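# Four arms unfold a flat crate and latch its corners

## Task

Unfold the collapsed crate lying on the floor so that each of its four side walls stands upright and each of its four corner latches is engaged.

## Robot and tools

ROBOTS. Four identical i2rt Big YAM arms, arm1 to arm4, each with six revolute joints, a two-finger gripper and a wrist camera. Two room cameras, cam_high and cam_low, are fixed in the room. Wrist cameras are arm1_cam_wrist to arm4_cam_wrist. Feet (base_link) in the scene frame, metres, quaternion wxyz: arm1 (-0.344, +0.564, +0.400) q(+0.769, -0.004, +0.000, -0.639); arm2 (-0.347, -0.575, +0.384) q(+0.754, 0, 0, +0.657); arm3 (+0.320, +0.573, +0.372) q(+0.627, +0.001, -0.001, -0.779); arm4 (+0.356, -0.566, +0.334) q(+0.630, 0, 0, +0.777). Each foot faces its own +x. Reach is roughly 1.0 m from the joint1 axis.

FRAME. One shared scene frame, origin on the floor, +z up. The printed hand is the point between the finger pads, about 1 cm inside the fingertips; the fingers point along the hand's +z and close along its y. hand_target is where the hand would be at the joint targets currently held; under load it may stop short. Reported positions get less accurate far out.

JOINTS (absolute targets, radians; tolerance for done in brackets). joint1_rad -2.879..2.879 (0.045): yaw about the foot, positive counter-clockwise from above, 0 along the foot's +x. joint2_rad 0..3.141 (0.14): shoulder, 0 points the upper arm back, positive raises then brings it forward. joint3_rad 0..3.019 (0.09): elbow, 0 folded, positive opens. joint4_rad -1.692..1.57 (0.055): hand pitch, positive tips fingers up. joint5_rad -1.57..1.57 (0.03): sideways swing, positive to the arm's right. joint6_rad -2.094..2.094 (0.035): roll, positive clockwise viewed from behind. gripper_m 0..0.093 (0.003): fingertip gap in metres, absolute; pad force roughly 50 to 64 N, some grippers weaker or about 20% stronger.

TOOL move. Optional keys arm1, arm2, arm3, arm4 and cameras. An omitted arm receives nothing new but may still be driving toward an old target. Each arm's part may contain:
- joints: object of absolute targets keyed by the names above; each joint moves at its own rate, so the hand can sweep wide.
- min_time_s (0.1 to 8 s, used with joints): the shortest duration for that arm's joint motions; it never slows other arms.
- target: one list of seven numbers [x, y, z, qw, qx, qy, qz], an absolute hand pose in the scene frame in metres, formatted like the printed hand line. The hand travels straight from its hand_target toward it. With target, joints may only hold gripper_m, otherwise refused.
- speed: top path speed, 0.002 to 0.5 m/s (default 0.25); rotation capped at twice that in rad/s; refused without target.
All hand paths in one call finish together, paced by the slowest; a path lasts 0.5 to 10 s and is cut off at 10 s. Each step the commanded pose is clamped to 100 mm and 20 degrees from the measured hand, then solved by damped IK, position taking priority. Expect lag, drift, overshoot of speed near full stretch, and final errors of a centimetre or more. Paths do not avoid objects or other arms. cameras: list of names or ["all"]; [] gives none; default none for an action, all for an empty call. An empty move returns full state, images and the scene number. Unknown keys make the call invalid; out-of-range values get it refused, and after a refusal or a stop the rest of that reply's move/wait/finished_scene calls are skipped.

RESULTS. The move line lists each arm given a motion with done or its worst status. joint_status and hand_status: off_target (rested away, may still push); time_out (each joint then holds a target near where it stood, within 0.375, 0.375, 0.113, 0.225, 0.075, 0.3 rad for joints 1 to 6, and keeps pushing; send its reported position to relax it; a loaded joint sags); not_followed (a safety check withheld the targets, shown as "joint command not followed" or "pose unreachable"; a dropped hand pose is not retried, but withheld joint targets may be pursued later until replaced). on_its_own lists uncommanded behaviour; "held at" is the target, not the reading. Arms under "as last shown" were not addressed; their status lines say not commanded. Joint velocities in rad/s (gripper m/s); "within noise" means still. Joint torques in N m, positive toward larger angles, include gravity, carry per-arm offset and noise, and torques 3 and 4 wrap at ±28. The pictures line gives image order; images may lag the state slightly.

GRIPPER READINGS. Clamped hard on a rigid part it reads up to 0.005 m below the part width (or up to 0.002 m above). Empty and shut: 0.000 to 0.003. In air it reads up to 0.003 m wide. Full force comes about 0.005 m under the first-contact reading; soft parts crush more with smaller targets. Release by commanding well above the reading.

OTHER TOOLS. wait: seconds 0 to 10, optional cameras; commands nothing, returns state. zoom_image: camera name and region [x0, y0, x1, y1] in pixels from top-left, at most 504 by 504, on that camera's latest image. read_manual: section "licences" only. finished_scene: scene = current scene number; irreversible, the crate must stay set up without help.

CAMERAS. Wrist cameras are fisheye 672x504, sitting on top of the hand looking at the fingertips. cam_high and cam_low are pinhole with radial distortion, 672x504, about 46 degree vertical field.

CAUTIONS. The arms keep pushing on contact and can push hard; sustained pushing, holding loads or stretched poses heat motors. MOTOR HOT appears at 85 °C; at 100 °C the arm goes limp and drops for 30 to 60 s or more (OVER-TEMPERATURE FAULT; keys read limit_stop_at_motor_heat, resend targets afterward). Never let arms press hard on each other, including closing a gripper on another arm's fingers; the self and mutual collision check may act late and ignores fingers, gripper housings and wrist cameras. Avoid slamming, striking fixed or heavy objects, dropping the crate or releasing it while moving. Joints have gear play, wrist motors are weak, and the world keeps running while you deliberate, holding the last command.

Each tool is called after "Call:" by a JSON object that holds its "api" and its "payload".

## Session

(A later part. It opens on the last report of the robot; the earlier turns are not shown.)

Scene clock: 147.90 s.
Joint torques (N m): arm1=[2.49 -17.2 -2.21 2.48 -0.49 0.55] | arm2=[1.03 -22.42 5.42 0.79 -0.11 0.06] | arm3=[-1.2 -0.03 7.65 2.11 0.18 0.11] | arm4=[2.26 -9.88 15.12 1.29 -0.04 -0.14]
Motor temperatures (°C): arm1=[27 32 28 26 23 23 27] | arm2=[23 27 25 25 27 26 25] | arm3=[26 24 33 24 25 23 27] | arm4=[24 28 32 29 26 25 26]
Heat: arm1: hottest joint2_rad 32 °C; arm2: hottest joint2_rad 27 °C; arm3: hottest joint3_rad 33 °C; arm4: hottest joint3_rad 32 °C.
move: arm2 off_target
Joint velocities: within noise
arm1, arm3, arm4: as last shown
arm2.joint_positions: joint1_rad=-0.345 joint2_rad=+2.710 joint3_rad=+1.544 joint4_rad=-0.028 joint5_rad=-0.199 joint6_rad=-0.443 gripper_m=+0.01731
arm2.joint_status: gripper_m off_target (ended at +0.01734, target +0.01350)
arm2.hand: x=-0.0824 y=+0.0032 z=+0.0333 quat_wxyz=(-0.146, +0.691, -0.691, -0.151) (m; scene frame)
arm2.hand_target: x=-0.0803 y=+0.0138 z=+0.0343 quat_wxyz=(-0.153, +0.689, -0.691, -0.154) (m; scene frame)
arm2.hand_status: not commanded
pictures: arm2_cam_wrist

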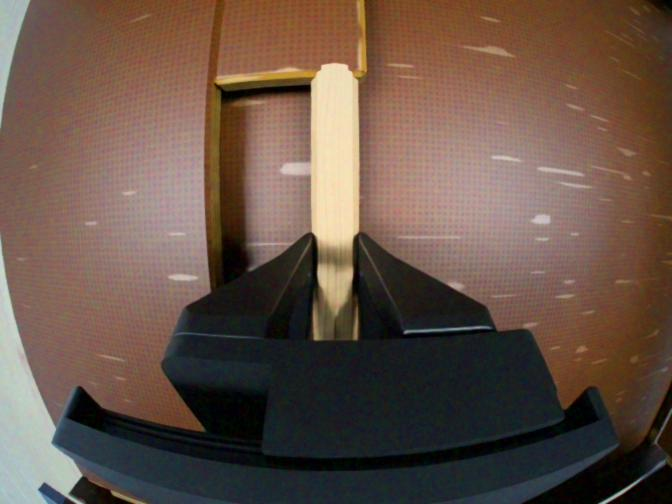

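Call:
{"api": "move", "payload": {"arm2": {"target": [-0.096, 0.0135, 0.115, 0.2698, -0.7082, 0.6515, 0.031], "speed": 0.11}, "cameras": ["arm2_cam_wrist"]}}

Call:
{"api": "move", "payload": {"arm2": {"target": [-0.136, 0.0135, 0.184, 0.3789, -0.7029, 0.5948, -0.0926], "speed": 0.11}, "cameras": []}}

Call:
{"api": "move", "payload": {"arm2": {"target": [-0.1955, 0.0135, 0.235, 0.4765, -0.6761, 0.5199, -0.2133], "speed": 0.11}, "cameras": ["arm2_cam_wrist", "cam_high"]}}

Scene clock: 151.47 s.
Joint torques (N m): arm1=[2.2 -17.03 -2.1 2.55 -0.48 0.5] | arm2=[0.91 -25.35 2.59 1.17 0.7 -0.11] | arm3=[-0.44 -0.21 7.77 2 0.22 0.14] | arm4=[2.26 -9.93 15.12 1.29 -0.04 -0.14]
Motor temperatures (°C): arm1=[27 32 28 26 23 23 27] | arm2=[23 27 25 25 27 26 25] | arm3=[26 24 33 24 25 23 27] | arm4=[24 28 33 29 26 25 26]
Heat: arm1: hottest joint2_rad 32 °C; arm2: hottest joint2_rad 27 °C; arm3: hottest joint3_rad 33 °C; arm4: hottest joint3_rad 33 °C.
move: arm2 off_target
Joint velocities: within noise
arm1, arm3, arm4: as last shown
arm2.joint_positions: joint1_rad=-0.247 joint2_rad=+2.561 joint3_rad=+1.354 joint4_rad=+0.139 joint5_rad=+0.116 joint6_rad=-0.481 gripper_m=+0.01731
arm2.joint_status: not commanded
arm2.hand: x=-0.0915 y=+0.0020 z=+0.0926 quat_wxyz=(-0.253, +0.707, -0.660, -0.033) (m; scene frame)
arm2.hand_target: x=-0.0917 y=+0.0119 z=+0.1134 quat_wxyz=(-0.269, +0.708, -0.652, -0.031) (m; scene frame)
arm2.hand_status: off_target (0.026 m and 2.2 deg from the pose sent, 0.083 m and 20.4 deg at the start)
pictures: arm2_cam_wrist

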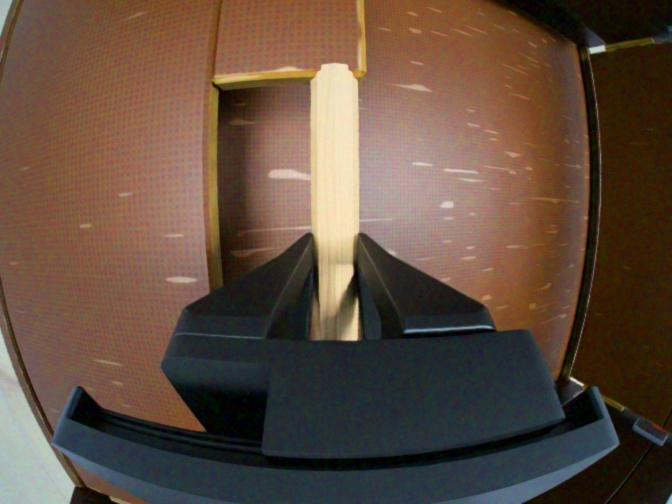

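Scene clock: 153.67 s.
Joint torques (N m): arm1=[2.2 -17.2 -1.99 2.45 -0.47 0.56] | arm2=[1.61 -24.06 2.8 1.32 0.74 -0.11] | arm3=[-0.26 0.21 7.83 2.02 0.2 0.1] | arm4=[2.26 -9.93 15.12 1.29 -0.04 -0.14]
Motor temperatures (°C): arm1=[27 32 28 26 23 23 27] | arm2=[23 27 25 25 27 26 25] | arm3=[26 24 33 24 25 23 27] | arm4=[24 28 33 29 26 25 26]
Heat: arm1: hottest joint2_rad 32 °C; arm2: hottest joint2_rad 27 °C; arm3: hottest joint3_rad 33 °C; arm4: hottest joint3_rad 33 °C.
move: arm2 off_target
Joint velocities: within noise
arm1, arm3, arm4: as last shown
arm2.joint_positions: joint1_rad=-0.092 joint2_rad=+2.437 joint3_rad=+1.203 joint4_rad=+0.280 joint5_rad=+0.492 joint6_rad=-0.541 gripper_m=+0.01731
arm2.joint_status: not commanded
arm2.hand: x=-0.1273 y=+0.0028 z=+0.1628 quat_wxyz=(-0.362, +0.703, -0.603, +0.099) (m; scene frame)
arm2.hand_target: x=-0.1347 y=+0.0146 z=+0.1838 quat_wxyz=(-0.379, +0.703, -0.594, +0.094) (m; scene frame)
arm2.hand_status: off_target (0.025 m and 2.3 deg from the pose sent, 0.102 m and 21.8 deg at the start)
pictures: none
No camera images: "cameras" was empty.

Scene clock: 155.93 s.
Joint torques (N m): arm1=[2.67 -16.91 -2.15 2.52 -0.51 0.56] | arm2=[1.55 -23.3 2.89 1.69 0.72 -0.12] | arm3=[-0.56 -0.15 7.9 1.95 0.21 0.13] | arm4=[2.26 -9.88 15.12 1.29 -0.04 -0.14]
Motor temperatures (°C): arm1=[27 32 28 26 23 23 27] | arm2=[23 27 25 25 27 26 25] | arm3=[26 24 33 24 25 23 27] | arm4=[24 28 33 29 26 25 26]
Heat: arm1: hottest joint2_rad 32 °C; arm2: hottest joint2_rad 27 °C; arm3: hottest joint3_rad 33 °C; arm4: hottest joint3_rad 33 °C.
move: arm2 off_target
Joint velocities: within noise
arm1.joint_positions: joint1_rad=+0.702 joint2_rad=+2.490 joint3_rad=+0.635 joint4_rad=+1.434 joint5_rad=+0.327 joint6_rad=-1.184 gripper_m=+0.01686
arm1.joint_status: not commanded
arm1.hand: x=-0.0127 y=+0.2193 z=+0.2419 quat_wxyz=(-0.206, +0.121, -0.823, +0.515) (m; scene frame)
arm1.hand_target: x=-0.0041 y=+0.2338 z=+0.2427 quat_wxyz=(-0.230, +0.119, -0.825, +0.502) (m; scene frame)
arm1.hand_status: not commanded
arm2.joint_positions: joint1_rad=+0.087 joint2_rad=+2.410 joint3_rad=+1.139 joint4_rad=+0.433 joint5_rad=+0.875 joint6_rad=-0.651 gripper_m=+0.01731
arm2.joint_status: not commanded
arm2.hand: x=-0.1839 y=+0.0035 z=+0.2142 quat_wxyz=(-0.461, +0.678, -0.528, +0.222) (m; scene frame)
arm2.hand_target: x=-0.1933 y=+0.0145 z=+0.2344 quat_wxyz=(-0.477, +0.674, -0.522, +0.214) (m; scene frame)
arm2.hand_status: off_target (0.026 m and 2.2 deg from the pose sent, 0.100 m and 21.1 deg at the start)
arm3, arm4: as last shown
pictures: arm2_cam_wrist, cam_high

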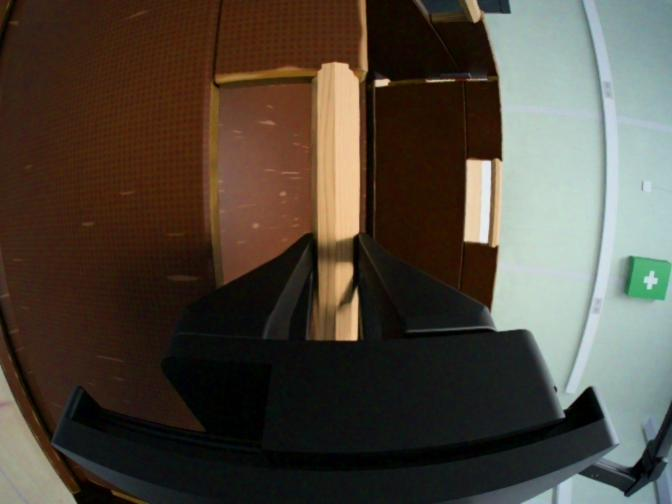

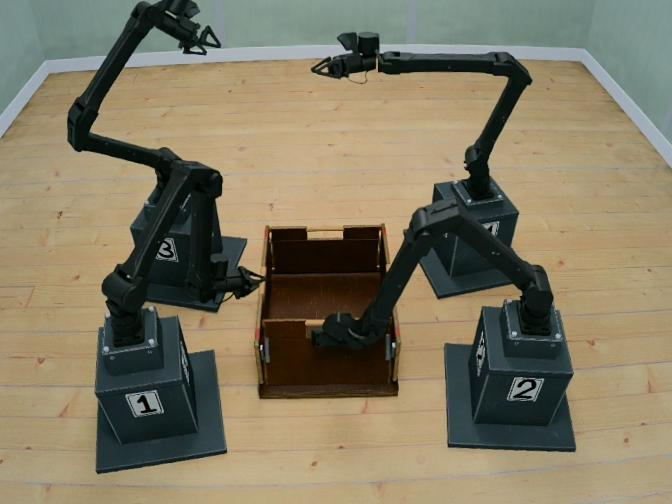

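Call:
{"api": "move", "payload": {"arm2": {"target": [-0.2505, 0.0135, 0.256, 0.5403, -0.6425, 0.4534, -0.2996], "speed": 0.09}, "cameras": []}}

Call:
{"api": "move", "payload": {"arm2": {"target": [-0.3015, 0.0135, 0.262, 0.5812, -0.6108, 0.3995, -0.3598], "speed": 0.07}, "cameras": ["cam_high"]}}

Call:
{"api": "move", "payload": {"arm2": {"target": [-0.3315, 0.0135, 0.262, 0.5812, -0.6108, 0.3995, -0.3598], "speed": 0.05}, "cameras": ["cam_high"]}}

Call:
{"api": "zoom_image", "payload": {"camera": "cam_high", "region": [256, 310, 326, 410]}}

Call:
{"api": "zoom_image", "payload": {"camera": "cam_high", "region": [356, 310, 426, 410]}}

Scene clock: 160.50 s.
Joint torques (N m): arm1=[2.02 -16.91 -2.1 2.44 -0.48 0.58] | arm2=[1.38 -21.77 3.6 2.09 1.3 -0.26] | arm3=[-0.21 0.03 7.76 2.03 0.21 0.13] | arm4=[2.26 -9.93 15.12 1.29 -0.04 -0.14]
Motor temperatures (°C): arm1=[27 32 28 26 23 23 27] | arm2=[23 27 25 25 27 26 25] | arm3=[26 24 33 24 25 23 27] | arm4=[24 28 34 29 26 25 26]
Heat: arm1: hottest joint2_rad 32 °C; arm2: hottest joint2_rad 27 °C; arm3: hottest joint3_rad 33 °C; arm4: hottest joint3_rad 34 °C.
move: arm2 off_target
Joint velocities: within noise
arm1: as last shown
arm2.joint_positions: joint1_rad=+0.228 joint2_rad=+2.456 joint3_rad=+1.136 joint4_rad=+0.639 joint5_rad=+1.134 joint6_rad=-0.848 gripper_m=+0.01731
arm2.joint_status: not commanded
arm2.hand: x=-0.2412 y=+0.0043 z=+0.2387 quat_wxyz=(-0.526, +0.652, -0.456, +0.302) (m; scene frame)
arm2.hand_target: x=-0.2503 y=+0.0146 z=+0.2557 quat_wxyz=(-0.541, +0.642, -0.454, +0.299) (m; scene frame)
arm2.hand_status: off_target (0.022 m and 2.0 deg from the pose sent, 0.079 m and 15.8 deg at the start)
arm3.joint_positions: joint1_rad=+0.868 joint2_rad=+0.636 joint3_rad=+1.401 joint4_rad=-1.459 joint5_rad=+0.267 joint6_rad=-0.464 gripper_m=+0.09396
arm3.joint_status: not commanded
arm3.hand: x=+0.4150 y=+0.3713 z=+0.8920 quat_wxyz=(-0.249, -0.258, -0.861, +0.361) (m; scene frame)
arm3.hand_target: x=+0.4139 y=+0.3728 z=+0.9011 quat_wxyz=(-0.257, -0.258, -0.856, +0.367) (m; scene frame)
arm3.hand_status: not commanded
arm4.joint_positions: joint1_rad=-0.312 joint2_rad=+1.286 joint3_rad=+1.254 joint4_rad=+0.012 joint5_rad=-0.401 joint6_rad=+0.317 gripper_m=+0.05996
arm4.joint_status: not commanded
arm4.hand: x=+0.3513 y=+0.0342 z=+0.8306 quat_wxyz=(-0.320, +0.497, -0.511, -0.623) (m; scene frame)
arm4.hand_target: x=+0.3482 y=+0.0396 z=+0.8474 quat_wxyz=(-0.330, +0.500, -0.500, -0.625) (m; scene frame)
arm4.hand_status: not commanded
pictures: none
No camera images: "cameras" was empty.

Scene clock: 163.20 s.
Joint torques (N m): arm1=[2.02 -16.79 -2.36 2.5 -0.45 0.56] | arm2=[2.61 -22.36 3.49 2.32 1.13 -0.31] | arm3=[-1.08 0.5 7.84 2.15 0.19 0.11] | arm4=[2.26 -9.93 15.13 1.29 -0.04 -0.14]
Motor temperatures (°C): arm1=[27 32 28 26 23 23 27] | arm2=[23 27 25 25 28 26 25] | arm3=[26 24 33 24 25 23 27] | arm4=[24 28 34 29 26 25 26]
Heat: arm1: hottest joint2_rad 32 °C; arm2: hottest joint5_rad 28 °C; arm3: hottest joint3_rad 33 °C; arm4: hottest joint3_rad 34 °C.
move: arm2 off_target
Joint velocities: within noise
arm1, arm3, arm4: as last shown
arm2.joint_positions: joint1_rad=+0.320 joint2_rad=+2.575 joint3_rad=+1.186 joint4_rad=+1.033 joint5_rad=+1.317 joint6_rad=-1.230 gripper_m=+0.01731
arm2.joint_status: not commanded
arm2.hand: x=-0.2826 y=+0.0040 z=+0.2443 quat_wxyz=(-0.567, +0.620, -0.399, +0.368) (m; scene frame)
arm2.hand_target: x=-0.3009 y=+0.0137 z=+0.2615 quat_wxyz=(-0.581, +0.611, -0.399, +0.360) (m; scene frame)
arm2.hand_status: off_target (0.028 m and 2.1 deg from the pose sent, 0.065 m and 12.2 deg at the start)
pictures: cam_high

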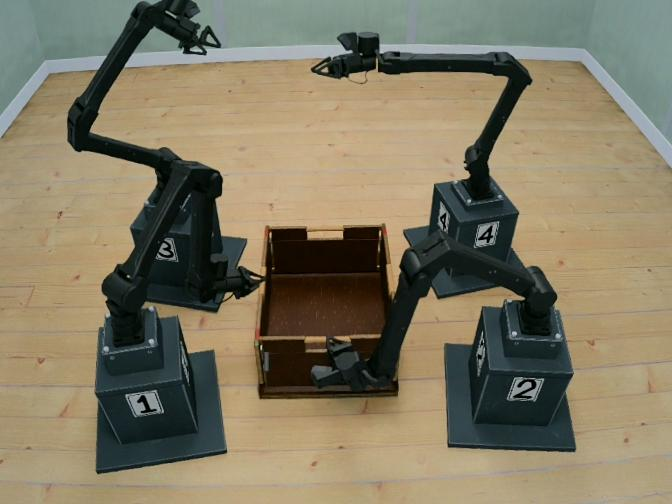

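Scene clock: 164.70 s.
Joint torques (N m): arm1=[2.49 -16.97 -2.22 2.55 -0.48 0.57] | arm2=[4.37 -23.3 3.19 0.79 0.88 0.1] | arm3=[-0.97 -0.03 7.87 1.95 0.22 0.09] | arm4=[2.2 -9.93 15.1 1.29 -0.04 -0.14]
Motor temperatures (°C): arm1=[27 32 28 26 23 23 27] | arm2=[23 28 25 25 28 26 25] | arm3=[26 24 33 24 25 23 27] | arm4=[24 28 35 29 26 25 26]
Heat: arm1: hottest joint2_rad 32 °C; arm2: hottest joint2_rad 28 °C; arm3: hottest joint3_rad 33 °C; arm4: hottest joint3_rad 35 °C.
move: arm2 off_target
Joint velocities: within noise
arm1.joint_positions: joint1_rad=+0.702 joint2_rad=+2.490 joint3_rad=+0.635 joint4_rad=+1.434 joint5_rad=+0.327 joint6_rad=-1.183 gripper_m=+0.01686
arm1.joint_status: not commanded
arm1.hand: x=-0.0127 y=+0.2193 z=+0.2419 quat_wxyz=(-0.207, +0.120, -0.823, +0.515) (m; scene frame)
arm1.hand_target: x=-0.0041 y=+0.2338 z=+0.2427 quat_wxyz=(-0.230, +0.118, -0.826, +0.501) (m; scene frame)
arm1.hand_status: not commanded
arm2.joint_positions: joint1_rad=+0.354 joint2_rad=+2.576 joint3_rad=+1.209 joint4_rad=+0.967 joint5_rad=+1.377 joint6_rad=-1.193 gripper_m=+0.01730
arm2.joint_status: not commanded
arm2.hand: x=-0.2992 y=+0.0034 z=+0.2443 quat_wxyz=(-0.564, +0.613, -0.401, +0.381) (m; scene frame)
arm2.hand_target: x=-0.3299 y=+0.0131 z=+0.2614 quat_wxyz=(-0.580, +0.612, -0.397, +0.363) (m; scene frame)
arm2.hand_status: off_target (0.038 m and 3.1 deg from the pose sent, 0.053 m and 2.1 deg at the start)
arm3, arm4: as last shown
pictures: cam_high

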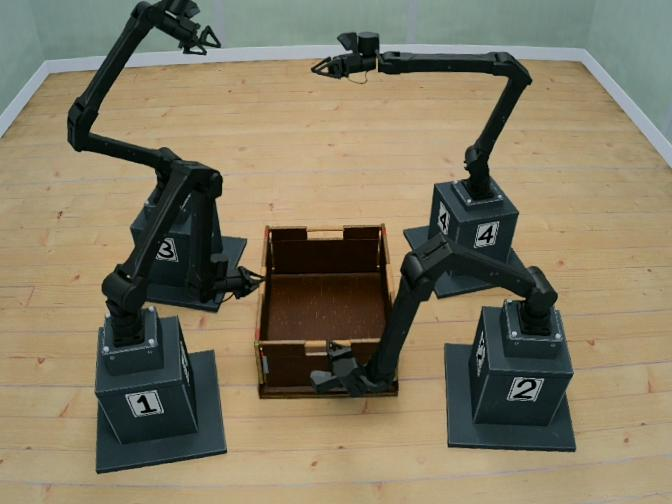

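Scaled by 5.040 from the camera's 672x504 image, which has a finer 960x720 frame.

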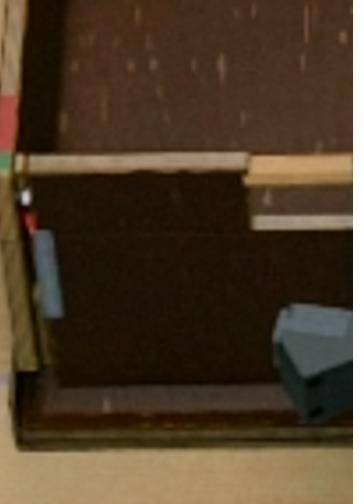

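Scaled by 5.040 from the camera's 672x504 image, which has a finer 960x720 frame.

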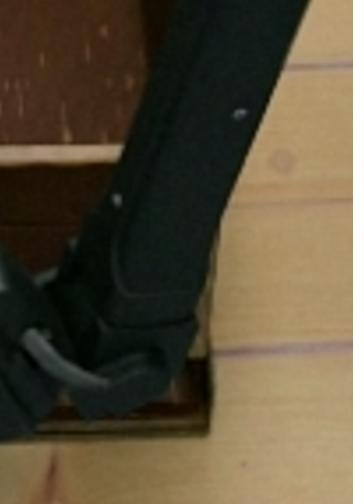

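Call:
{"api": "move", "payload": {"arm2": {"target": [-0.3485, 0.0135, 0.262, 0.5812, -0.6108, 0.3995, -0.3598], "speed": 0.05}, "cameras": ["cam_high", "cam_low"]}}

Call:
{"api": "zoom_image", "payload": {"camera": "cam_high", "region": [256, 310, 326, 410]}}

Call:
{"api": "move", "payload": {"arm2": {"target": [-0.2745, 0.0125, 0.2595, 0.5812, -0.6108, 0.3995, -0.3598], "speed": 0.08}, "cameras": ["cam_high"]}}

Call:
{"api": "zoom_image", "payload": {"camera": "cam_high", "region": [256, 310, 326, 410]}}

Call:
{"api": "zoom_image", "payload": {"camera": "cam_high", "region": [356, 310, 426, 410]}}

Scene clock: 167.63 s.
Joint torques (N m): arm1=[2.43 -17.38 -2.19 2.56 -0.46 0.58] | arm2=[6.83 -23.47 3.18 0.75 0.8 0.17] | arm3=[-0.91 0.15 7.66 2.03 0.22 0.1] | arm4=[2.26 -9.93 15.12 1.28 -0.04 -0.14]
Motor temperatures (°C): arm1=[27 32 28 26 24 23 27] | arm2=[23 28 25 25 28 26 26] | arm3=[26 24 33 24 25 23 27] | arm4=[24 28 35 29 26 25 26]
Heat: arm1: hottest joint2_rad 32 °C; arm2: hottest joint2_rad 28 °C; arm3: hottest joint3_rad 33 °C; arm4: hottest joint3_rad 35 °C.
move: arm2 off_target
Joint velocities: within noise
arm1, arm3, arm4: as last shown
arm2.joint_positions: joint1_rad=+0.357 joint2_rad=+2.568 joint3_rad=+1.225 joint4_rad=+0.883 joint5_rad=+1.404 joint6_rad=-1.124 gripper_m=+0.01730
arm2.joint_status: not commanded
arm2.hand: x=-0.3003 y=+0.0042 z=+0.2451 quat_wxyz=(-0.560, +0.606, -0.411, +0.387) (m; scene frame)
arm2.hand_target: x=-0.3473 y=+0.0134 z=+0.2618 quat_wxyz=(-0.582, +0.610, -0.400, +0.359) (m; scene frame)
arm2.hand_status: off_target (0.052 m and 4.2 deg from the pose sent, 0.053 m and 3.1 deg at the start)
pictures: cam_high, cam_low

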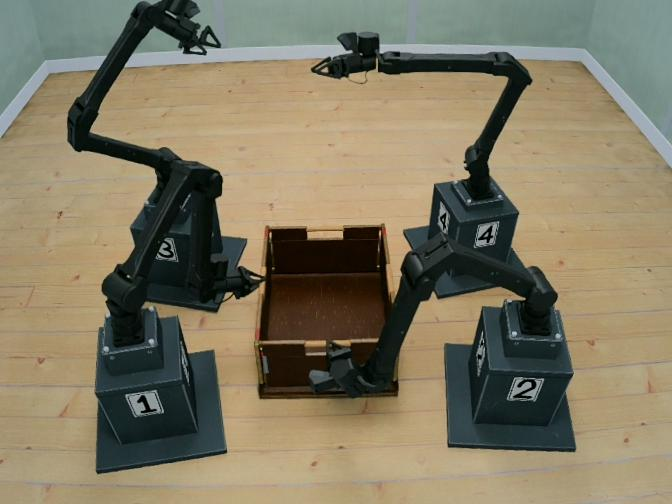

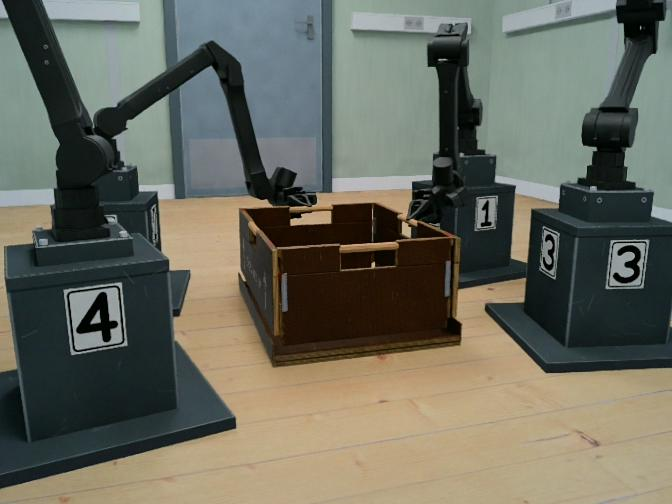

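Scaled by 5.040 from the camera's 672x504 image, which has a finer 960x720 frame.

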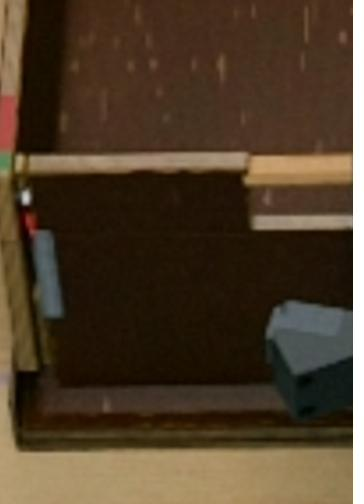

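Scene clock: 169.43 s.
Joint torques (N m): arm1=[2.43 -17.08 -2.21 2.5 -0.45 0.54] | arm2=[-2.84 -22.07 3.15 2.4 -0.01 -0.2] | arm3=[-0.44 -0.09 7.8 2.22 0.21 0.12] | arm4=[2.2 -9.93 15.12 1.29 -0.04 -0.14]
Motor temperatures (°C): arm1=[27 32 28 26 24 23 27] | arm2=[23 28 25 25 28 26 26] | arm3=[26 24 33 24 25 23 27] | arm4=[24 28 35 29 26 25 26]
Heat: arm1: hottest joint2_rad 32 °C; arm2: hottest joint2_rad 28 °C; arm3: hottest joint3_rad 33 °C; arm4: hottest joint3_rad 35 °C.
move: arm2 off_target
Joint velocities: within noise
arm1, arm3, arm4: as last shown
arm2.joint_positions: joint1_rad=+0.343 joint2_rad=+2.584 joint3_rad=+1.176 joint4_rad=+1.107 joint5_rad=+1.297 joint6_rad=-1.282 gripper_m=+0.01730
arm2.joint_status: not commanded
arm2.hand: x=-0.2966 y=+0.0043 z=+0.2446 quat_wxyz=(-0.578, +0.626, -0.384, +0.355) (m; scene frame)
arm2.hand_target: x=-0.2805 y=+0.0122 z=+0.2587 quat_wxyz=(-0.584, +0.611, -0.399, +0.355) (m; scene frame)
arm2.hand_status: off_target (0.028 m and 2.6 deg from the pose sent, 0.031 m and 4.2 deg at the start)
pictures: cam_high

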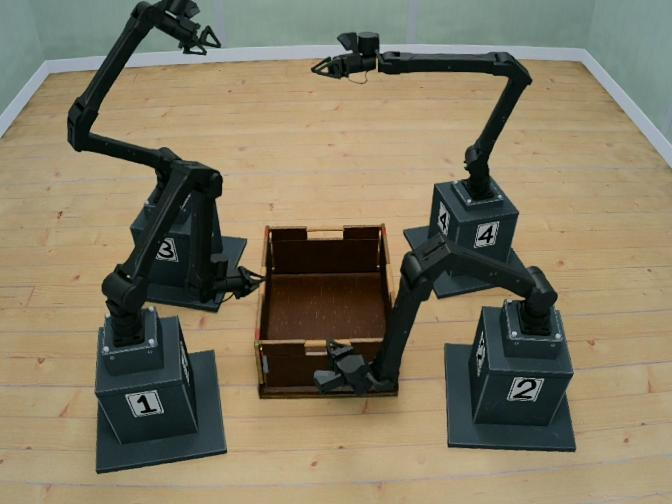

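Scaled by 5.040 from the camera's 672x504 image, which has a finer 960x720 frame.

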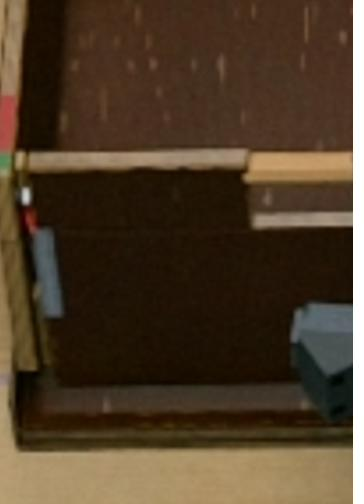

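Scaled by 5.040 from the camera's 672x504 image, which has a finer 960x720 frame.

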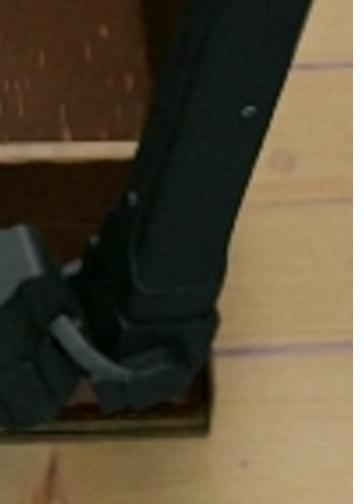

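Call:
{"api": "move", "payload": {"arm2": {"target": [-0.299, 0.0125, 0.2585, 0.5812, -0.6108, 0.3995, -0.3598], "speed": 0.08}, "arm1": {"target": [-0.0075, 0.223, 0.2445, 0.224, -0.118, 0.824, -0.506], "speed": 0.06}, "cameras": []}}

Call:
{"api": "move", "payload": {"arm2": {"joints": {"gripper_m": 0.06}}, "arm1": {"joints": {"gripper_m": 0.055}}, "cameras": ["arm1_cam_wrist", "arm2_cam_wrist"]}}

Scene clock: 172.47 s.
Joint torques (N m): arm1=[0.03 -17.2 -1.65 2.09 -0.78 0.38] | arm2=[0.09 -22.3 3.56 1.17 0.85 0.06] | arm3=[-1.08 -0.09 7.91 2.13 0.23 0.1] | arm4=[2.26 -9.93 15.12 1.29 -0.04 -0.14]
Motor temperatures (°C): arm1=[27 32 28 26 24 23 27] | arm2=[23 28 25 25 27 26 26] | arm3=[26 24 33 24 25 23 27] | arm4=[24 28 36 29 26 25 26]
Heat: arm1: hottest joint2_rad 32 °C; arm2: hottest joint2_rad 28 °C; arm3: hottest joint3_rad 33 °C; arm4: hottest joint3_rad 36 °C.
move: arm1 off_target; arm2 off_target
Joint velocities: within noise
arm1.joint_positions: joint1_rad=+0.702 joint2_rad=+2.490 joint3_rad=+0.635 joint4_rad=+1.434 joint5_rad=+0.326 joint6_rad=-1.183 gripper_m=+0.01686
arm1.joint_status: not commanded
arm1.hand: x=-0.0124 y=+0.2195 z=+0.2418 quat_wxyz=(-0.207, +0.121, -0.823, +0.514) (m; scene frame)
arm1.hand_target: x=-0.0073 y=+0.2233 z=+0.2444 quat_wxyz=(-0.224, +0.118, -0.824, +0.506) (m; scene frame)
arm1.hand_status: off_target (0.007 m and 2.2 deg from the pose sent, 0.007 m and 2.2 deg at the start)
arm2.joint_positions: joint1_rad=+0.346 joint2_rad=+2.584 joint3_rad=+1.185 joint4_rad=+1.079 joint5_rad=+1.320 joint6_rad=-1.268 gripper_m=+0.01730
arm2.joint_status: not commanded
arm2.hand: x=-0.2972 y=+0.0038 z=+0.2443 quat_wxyz=(-0.574, +0.623, -0.388, +0.363) (m; scene frame)
arm2.hand_target: x=-0.2995 y=+0.0124 z=+0.2583 quat_wxyz=(-0.581, +0.612, -0.398, +0.360) (m; scene frame)
arm2.hand_status: off_target (0.017 m and 2.1 deg from the pose sent, 0.016 m and 2.6 deg at the start)
arm3, arm4: as last shown
pictures: none
No camera images: "cameras" was empty.

Scene clock: 173.17 s.
Joint torques (N m): arm1=[-0.32 -17.38 -1.52 2.1 0.09 0.26] | arm2=[0.03 -23 3.51 1.13 0.35 0.08] | arm3=[-0.73 0.5 7.88 1.91 0.18 0.07] | arm4=[2.26 -9.88 15.12 1.29 -0.04 -0.14]
Motor temperatures (°C): arm1=[27 32 28 26 24 23 27] | arm2=[23 28 25 25 27 26 26] | arm3=[26 24 33 24 25 23 27] | arm4=[24 28 36 29 26 25 26]
Heat: arm1: hottest joint2_rad 32 °C; arm2: hottest joint2_rad 28 °C; arm3: hottest joint3_rad 33 °C; arm4: hottest joint3_rad 36 °C.
move: arm1 done; arm2 done
Joint velocities: within noise
arm1.joint_positions: joint1_rad=+0.712 joint2_rad=+2.488 joint3_rad=+0.635 joint4_rad=+1.434 joint5_rad=+0.295 joint6_rad=-1.170 gripper_m=+0.05491
arm1.joint_status: all done
arm1.hand: x=-0.0041 y=+0.2258 z=+0.2418 quat_wxyz=(-0.224, +0.128, -0.823, +0.506) (m; scene frame)
arm1.hand_target: x=-0.0030 y=+0.2271 z=+0.2439 quat_wxyz=(-0.229, +0.125, -0.824, +0.503) (m; scene frame)
arm1.hand_status: not commanded
arm2.joint_positions: joint1_rad=+0.337 joint2_rad=+2.584 joint3_rad=+1.185 joint4_rad=+1.079 joint5_rad=+1.332 joint6_rad=-1.276 gripper_m=+0.05981
arm2.joint_status: all done
arm2.hand: x=-0.2910 y=+0.0015 z=+0.2450 quat_wxyz=(-0.570, +0.619, -0.391, +0.373) (m; scene frame)
arm2.hand_target: x=-0.2940 y=+0.0118 z=+0.2583 quat_wxyz=(-0.578, +0.611, -0.399, +0.365) (m; scene frame)
arm2.hand_status: not commanded
arm3, arm4: as last shown
pictures: arm1_cam_wrist, arm2_cam_wrist

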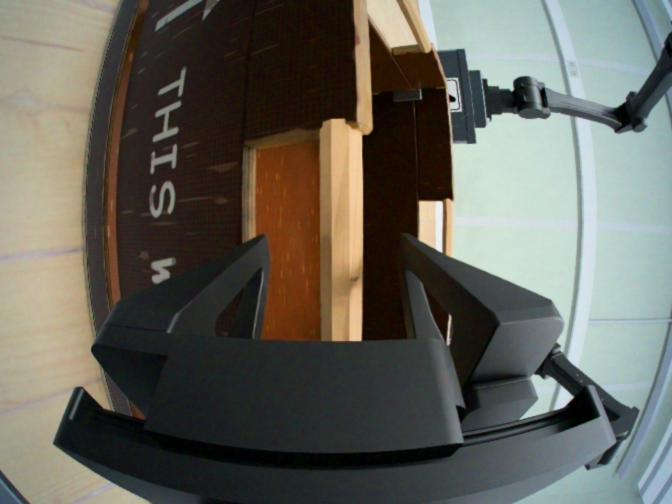

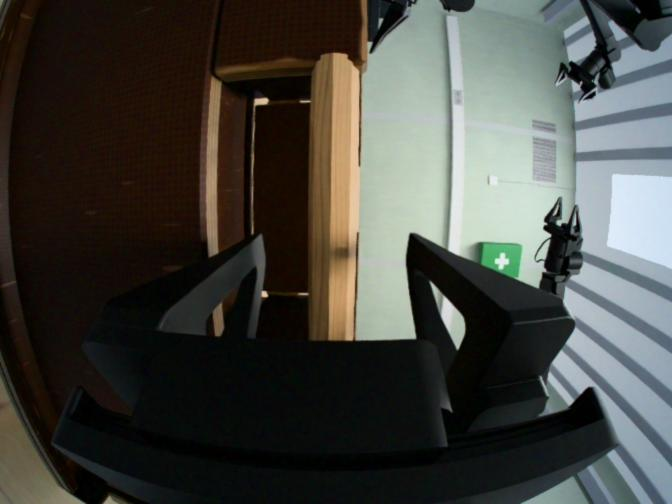

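Call:
{"api": "move", "payload": {"arm1": {"target": [-0.043, 0.300, 0.277, 0.229, -0.125, 0.824, -0.503], "speed": 0.15}, "arm2": {"target": [-0.3465, -0.012, 0.265, 0.5812, -0.6108, 0.3995, -0.3598], "speed": 0.12}, "cameras": ["cam_high", "arm2_cam_wrist", "arm1_cam_wrist"]}}

Scene clock: 177.00 s.
Joint torques (N m): arm1=[0.79 -15.38 -3.59 2.93 0.33 0.29] | arm2=[-0.03 -23.59 2.36 0.72 0.49 0.18] | arm3=[-0.56 -0.03 7.88 2.09 0.26 0.11] | arm4=[2.26 -9.93 15.12 1.28 -0.04 -0.14]
Motor temperatures (°C): arm1=[27 31 28 26 23 23 26] | arm2=[23 28 25 25 27 26 25] | arm3=[26 24 33 24 25 23 27] | arm4=[24 28 36 29 26 25 26]
Heat: arm1: hottest joint2_rad 31 °C; arm2: hottest joint2_rad 28 °C; arm3: hottest joint3_rad 33 °C; arm4: hottest joint3_rad 36 °C.
move: arm1 done; arm2 off_target
Joint velocities: within noise
arm1.joint_positions: joint1_rad=+0.833 joint2_rad=+2.444 joint3_rad=+0.423 joint4_rad=+1.552 joint5_rad=+0.410 joint6_rad=-1.106 gripper_m=+0.05496
arm1.joint_status: not commanded
arm1.hand: x=-0.0427 y=+0.2952 z=+0.2719 quat_wxyz=(-0.216, +0.127, -0.831, +0.497) (m; scene frame)
arm1.hand_target: x=-0.0428 y=+0.2996 z=+0.2777 quat_wxyz=(-0.224, +0.124, -0.829, +0.498) (m; scene frame)
arm1.hand_status: done (0.007 m and 1.8 deg from the pose sent, 0.091 m and 0.7 deg at the start; a joint's target at an end of its range on 47 of 62 steps)
arm2.joint_positions: joint1_rad=+0.446 joint2_rad=+2.550 joint3_rad=+1.154 joint4_rad=+0.898 joint5_rad=+1.424 joint6_rad=-1.093 gripper_m=+0.05989
arm2.joint_status: not commanded
arm2.hand: x=-0.3432 y=-0.0196 z=+0.2458 quat_wxyz=(-0.573, +0.620, -0.387, +0.370) (m; scene frame)
arm2.hand_target: x=-0.3456 y=-0.0114 z=+0.2654 quat_wxyz=(-0.582, +0.610, -0.399, +0.360) (m; scene frame)
arm2.hand_status: off_target (0.021 m and 2.3 deg from the pose sent, 0.061 m and 2.4 deg at the start)
arm3, arm4: as last shown
pictures: arm1_cam_wrist, arm2_cam_wrist, cam_high

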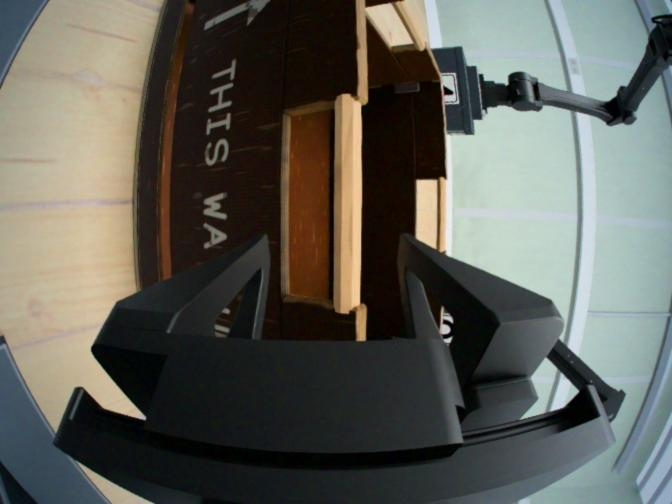

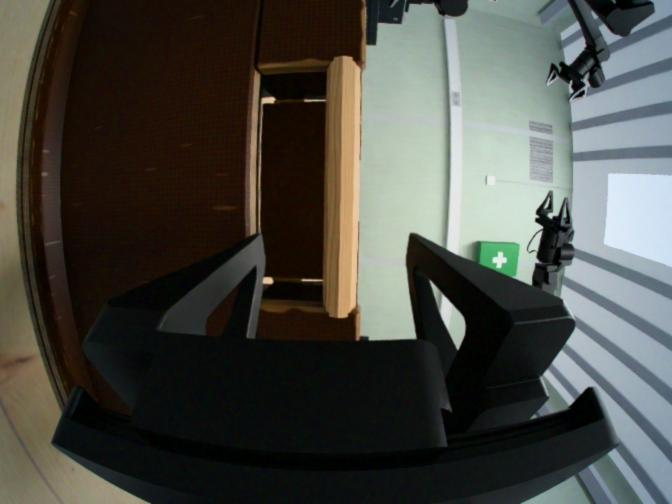

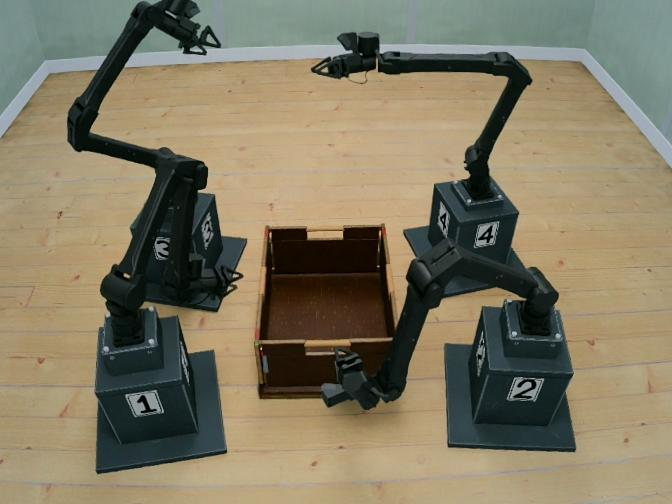

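Call:
{"api": "move", "payload": {"arm2": {"joints": {"joint1_rad": 0.55, "joint2_rad": 1.7, "joint3_rad": 1.1, "joint4_rad": 0.2, "joint5_rad": 1.2, "joint6_rad": -0.6}, "min_time_s": 2}, "arm1": {"joints": {"joint1_rad": 0.6, "joint2_rad": 1.6, "joint3_rad": 0.9, "joint4_rad": 0.3, "joint5_rad": 0.2, "joint6_rad": -0.6}, "min_time_s": 2}, "cameras": ["cam_high", "cam_low"]}}

Call:
{"api": "zoom_image", "payload": {"camera": "cam_high", "region": [256, 310, 326, 410]}}

Call:
{"api": "zoom_image", "payload": {"camera": "cam_high", "region": [356, 310, 426, 410]}}

Call:
{"api": "zoom_image", "payload": {"camera": "cam_high", "region": [256, 215, 306, 285]}}

Call:
{"api": "zoom_image", "payload": {"camera": "cam_high", "region": [356, 210, 406, 280]}}

Scene clock: 182.00 s.
Joint torques (N m): arm1=[-0.79 -15.27 10.4 1.8 0.09 0.25] | arm2=[0.62 -18.55 7.2 0.98 0.13 0.16] | arm3=[-0.5 0.09 7.82 2.03 0.21 0.1] | arm4=[2.26 -9.88 15.12 1.29 -0.04 -0.14]
Motor temperatures (°C): arm1=[27 31 28 26 23 23 26] | arm2=[23 28 25 25 27 26 25] | arm3=[26 24 33 24 25 23 27] | arm4=[24 28 36 29 26 25 26]
Heat: arm1: hottest joint2_rad 31 °C; arm2: hottest joint2_rad 28 °C; arm3: hottest joint3_rad 33 °C; arm4: hottest joint3_rad 36 °C.
move: arm1 done; arm2 done
Joint velocities: within noise
arm1.joint_positions: joint1_rad=+0.603 joint2_rad=+1.596 joint3_rad=+0.850 joint4_rad=+0.310 joint5_rad=+0.201 joint6_rad=-0.612 gripper_m=+0.05497
arm1.joint_status: all done
arm1.hand: x=+0.0582 y=+0.1160 z=+0.5451 quat_wxyz=(-0.353, -0.123, -0.831, +0.411) (m; scene frame)
arm1.hand_target: x=+0.0641 y=+0.1043 z=+0.5589 quat_wxyz=(-0.362, -0.131, -0.824, +0.415) (m; scene frame)
arm1.hand_status: not commanded
arm2.joint_positions: joint1_rad=+0.552 joint2_rad=+1.717 joint3_rad=+1.093 joint4_rad=+0.208 joint5_rad=+1.203 joint6_rad=-0.610 gripper_m=+0.05989
arm2.joint_status: all done
arm2.hand: x=-0.4317 y=+0.0204 z=+0.6009 quat_wxyz=(-0.649, +0.582, -0.483, +0.081) (m; scene frame)
arm2.hand_target: x=-0.4366 y=+0.0199 z=+0.6123 quat_wxyz=(-0.652, +0.578, -0.486, +0.068) (m; scene frame)
arm2.hand_status: not commanded
arm3.joint_positions: joint1_rad=+0.868 joint2_rad=+0.636 joint3_rad=+1.401 joint4_rad=-1.459 joint5_rad=+0.267 joint6_rad=-0.464 gripper_m=+0.09396
arm3.joint_status: not commanded
arm3.hand: x=+0.4150 y=+0.3713 z=+0.8920 quat_wxyz=(-0.249, -0.258, -0.861, +0.361) (m; scene frame)
arm3.hand_target: x=+0.4139 y=+0.3728 z=+0.9011 quat_wxyz=(-0.257, -0.258, -0.856, +0.367) (m; scene frame)
arm3.hand_status: not commanded
arm4.joint_positions: joint1_rad=-0.312 joint2_rad=+1.286 joint3_rad=+1.254 joint4_rad=+0.012 joint5_rad=-0.401 joint6_rad=+0.317 gripper_m=+0.05996
arm4.joint_status: not commanded
arm4.hand: x=+0.3513 y=+0.0342 z=+0.8306 quat_wxyz=(-0.320, +0.497, -0.511, -0.623) (m; scene frame)
arm4.hand_target: x=+0.3482 y=+0.0396 z=+0.8474 quat_wxyz=(-0.330, +0.500, -0.500, -0.625) (m; scene frame)
arm4.hand_status: not commanded
pictures: cam_high, cam_low

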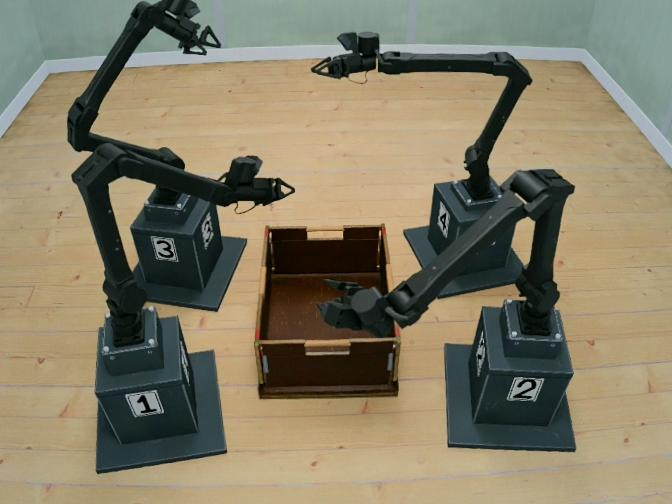

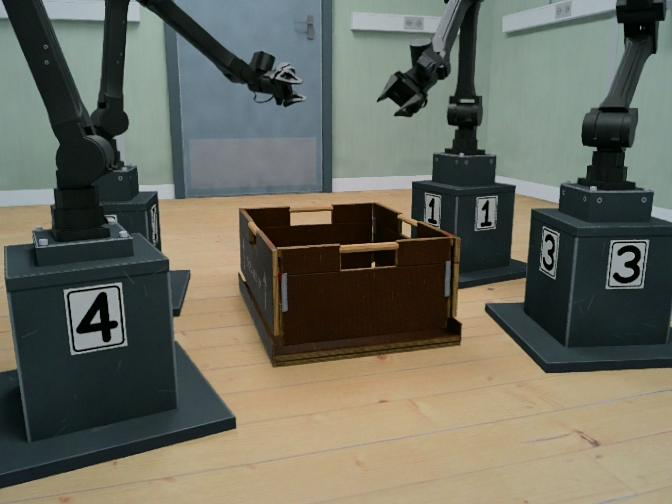

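Scaled by 5.040 from the camera's 672x504 image, which has a finer 960x720 frame.

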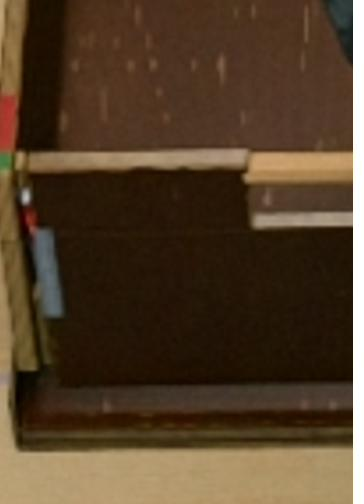

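Scaled by 5.040 from the camera's 672x504 image, which has a finer 960x720 frame.

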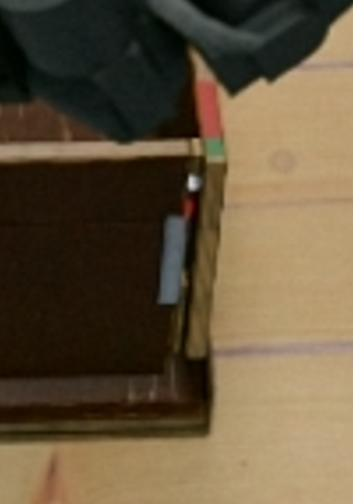

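Scaled by 7.200 from the camera's 672x504 image, which has a finer 960x720 frame.

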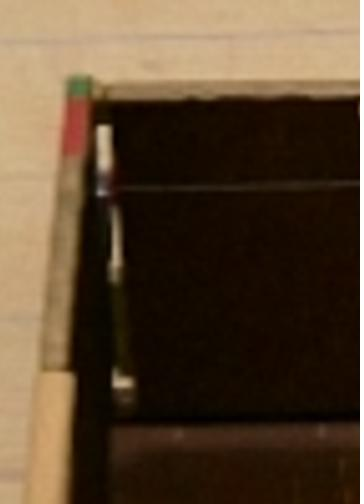

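Scaled by 7.200 from the camera's 672x504 image, which has a finer 960x720 frame.

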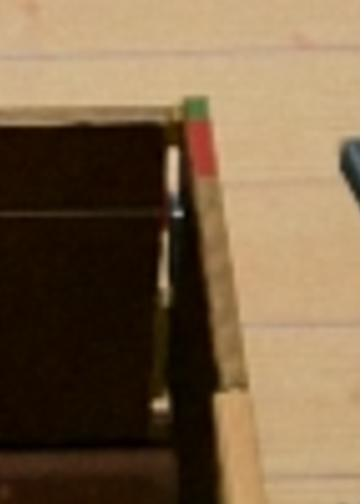

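Call:
{"api": "finished_scene", "payload": {"scene": 2}}

The scene is finished: the task was done.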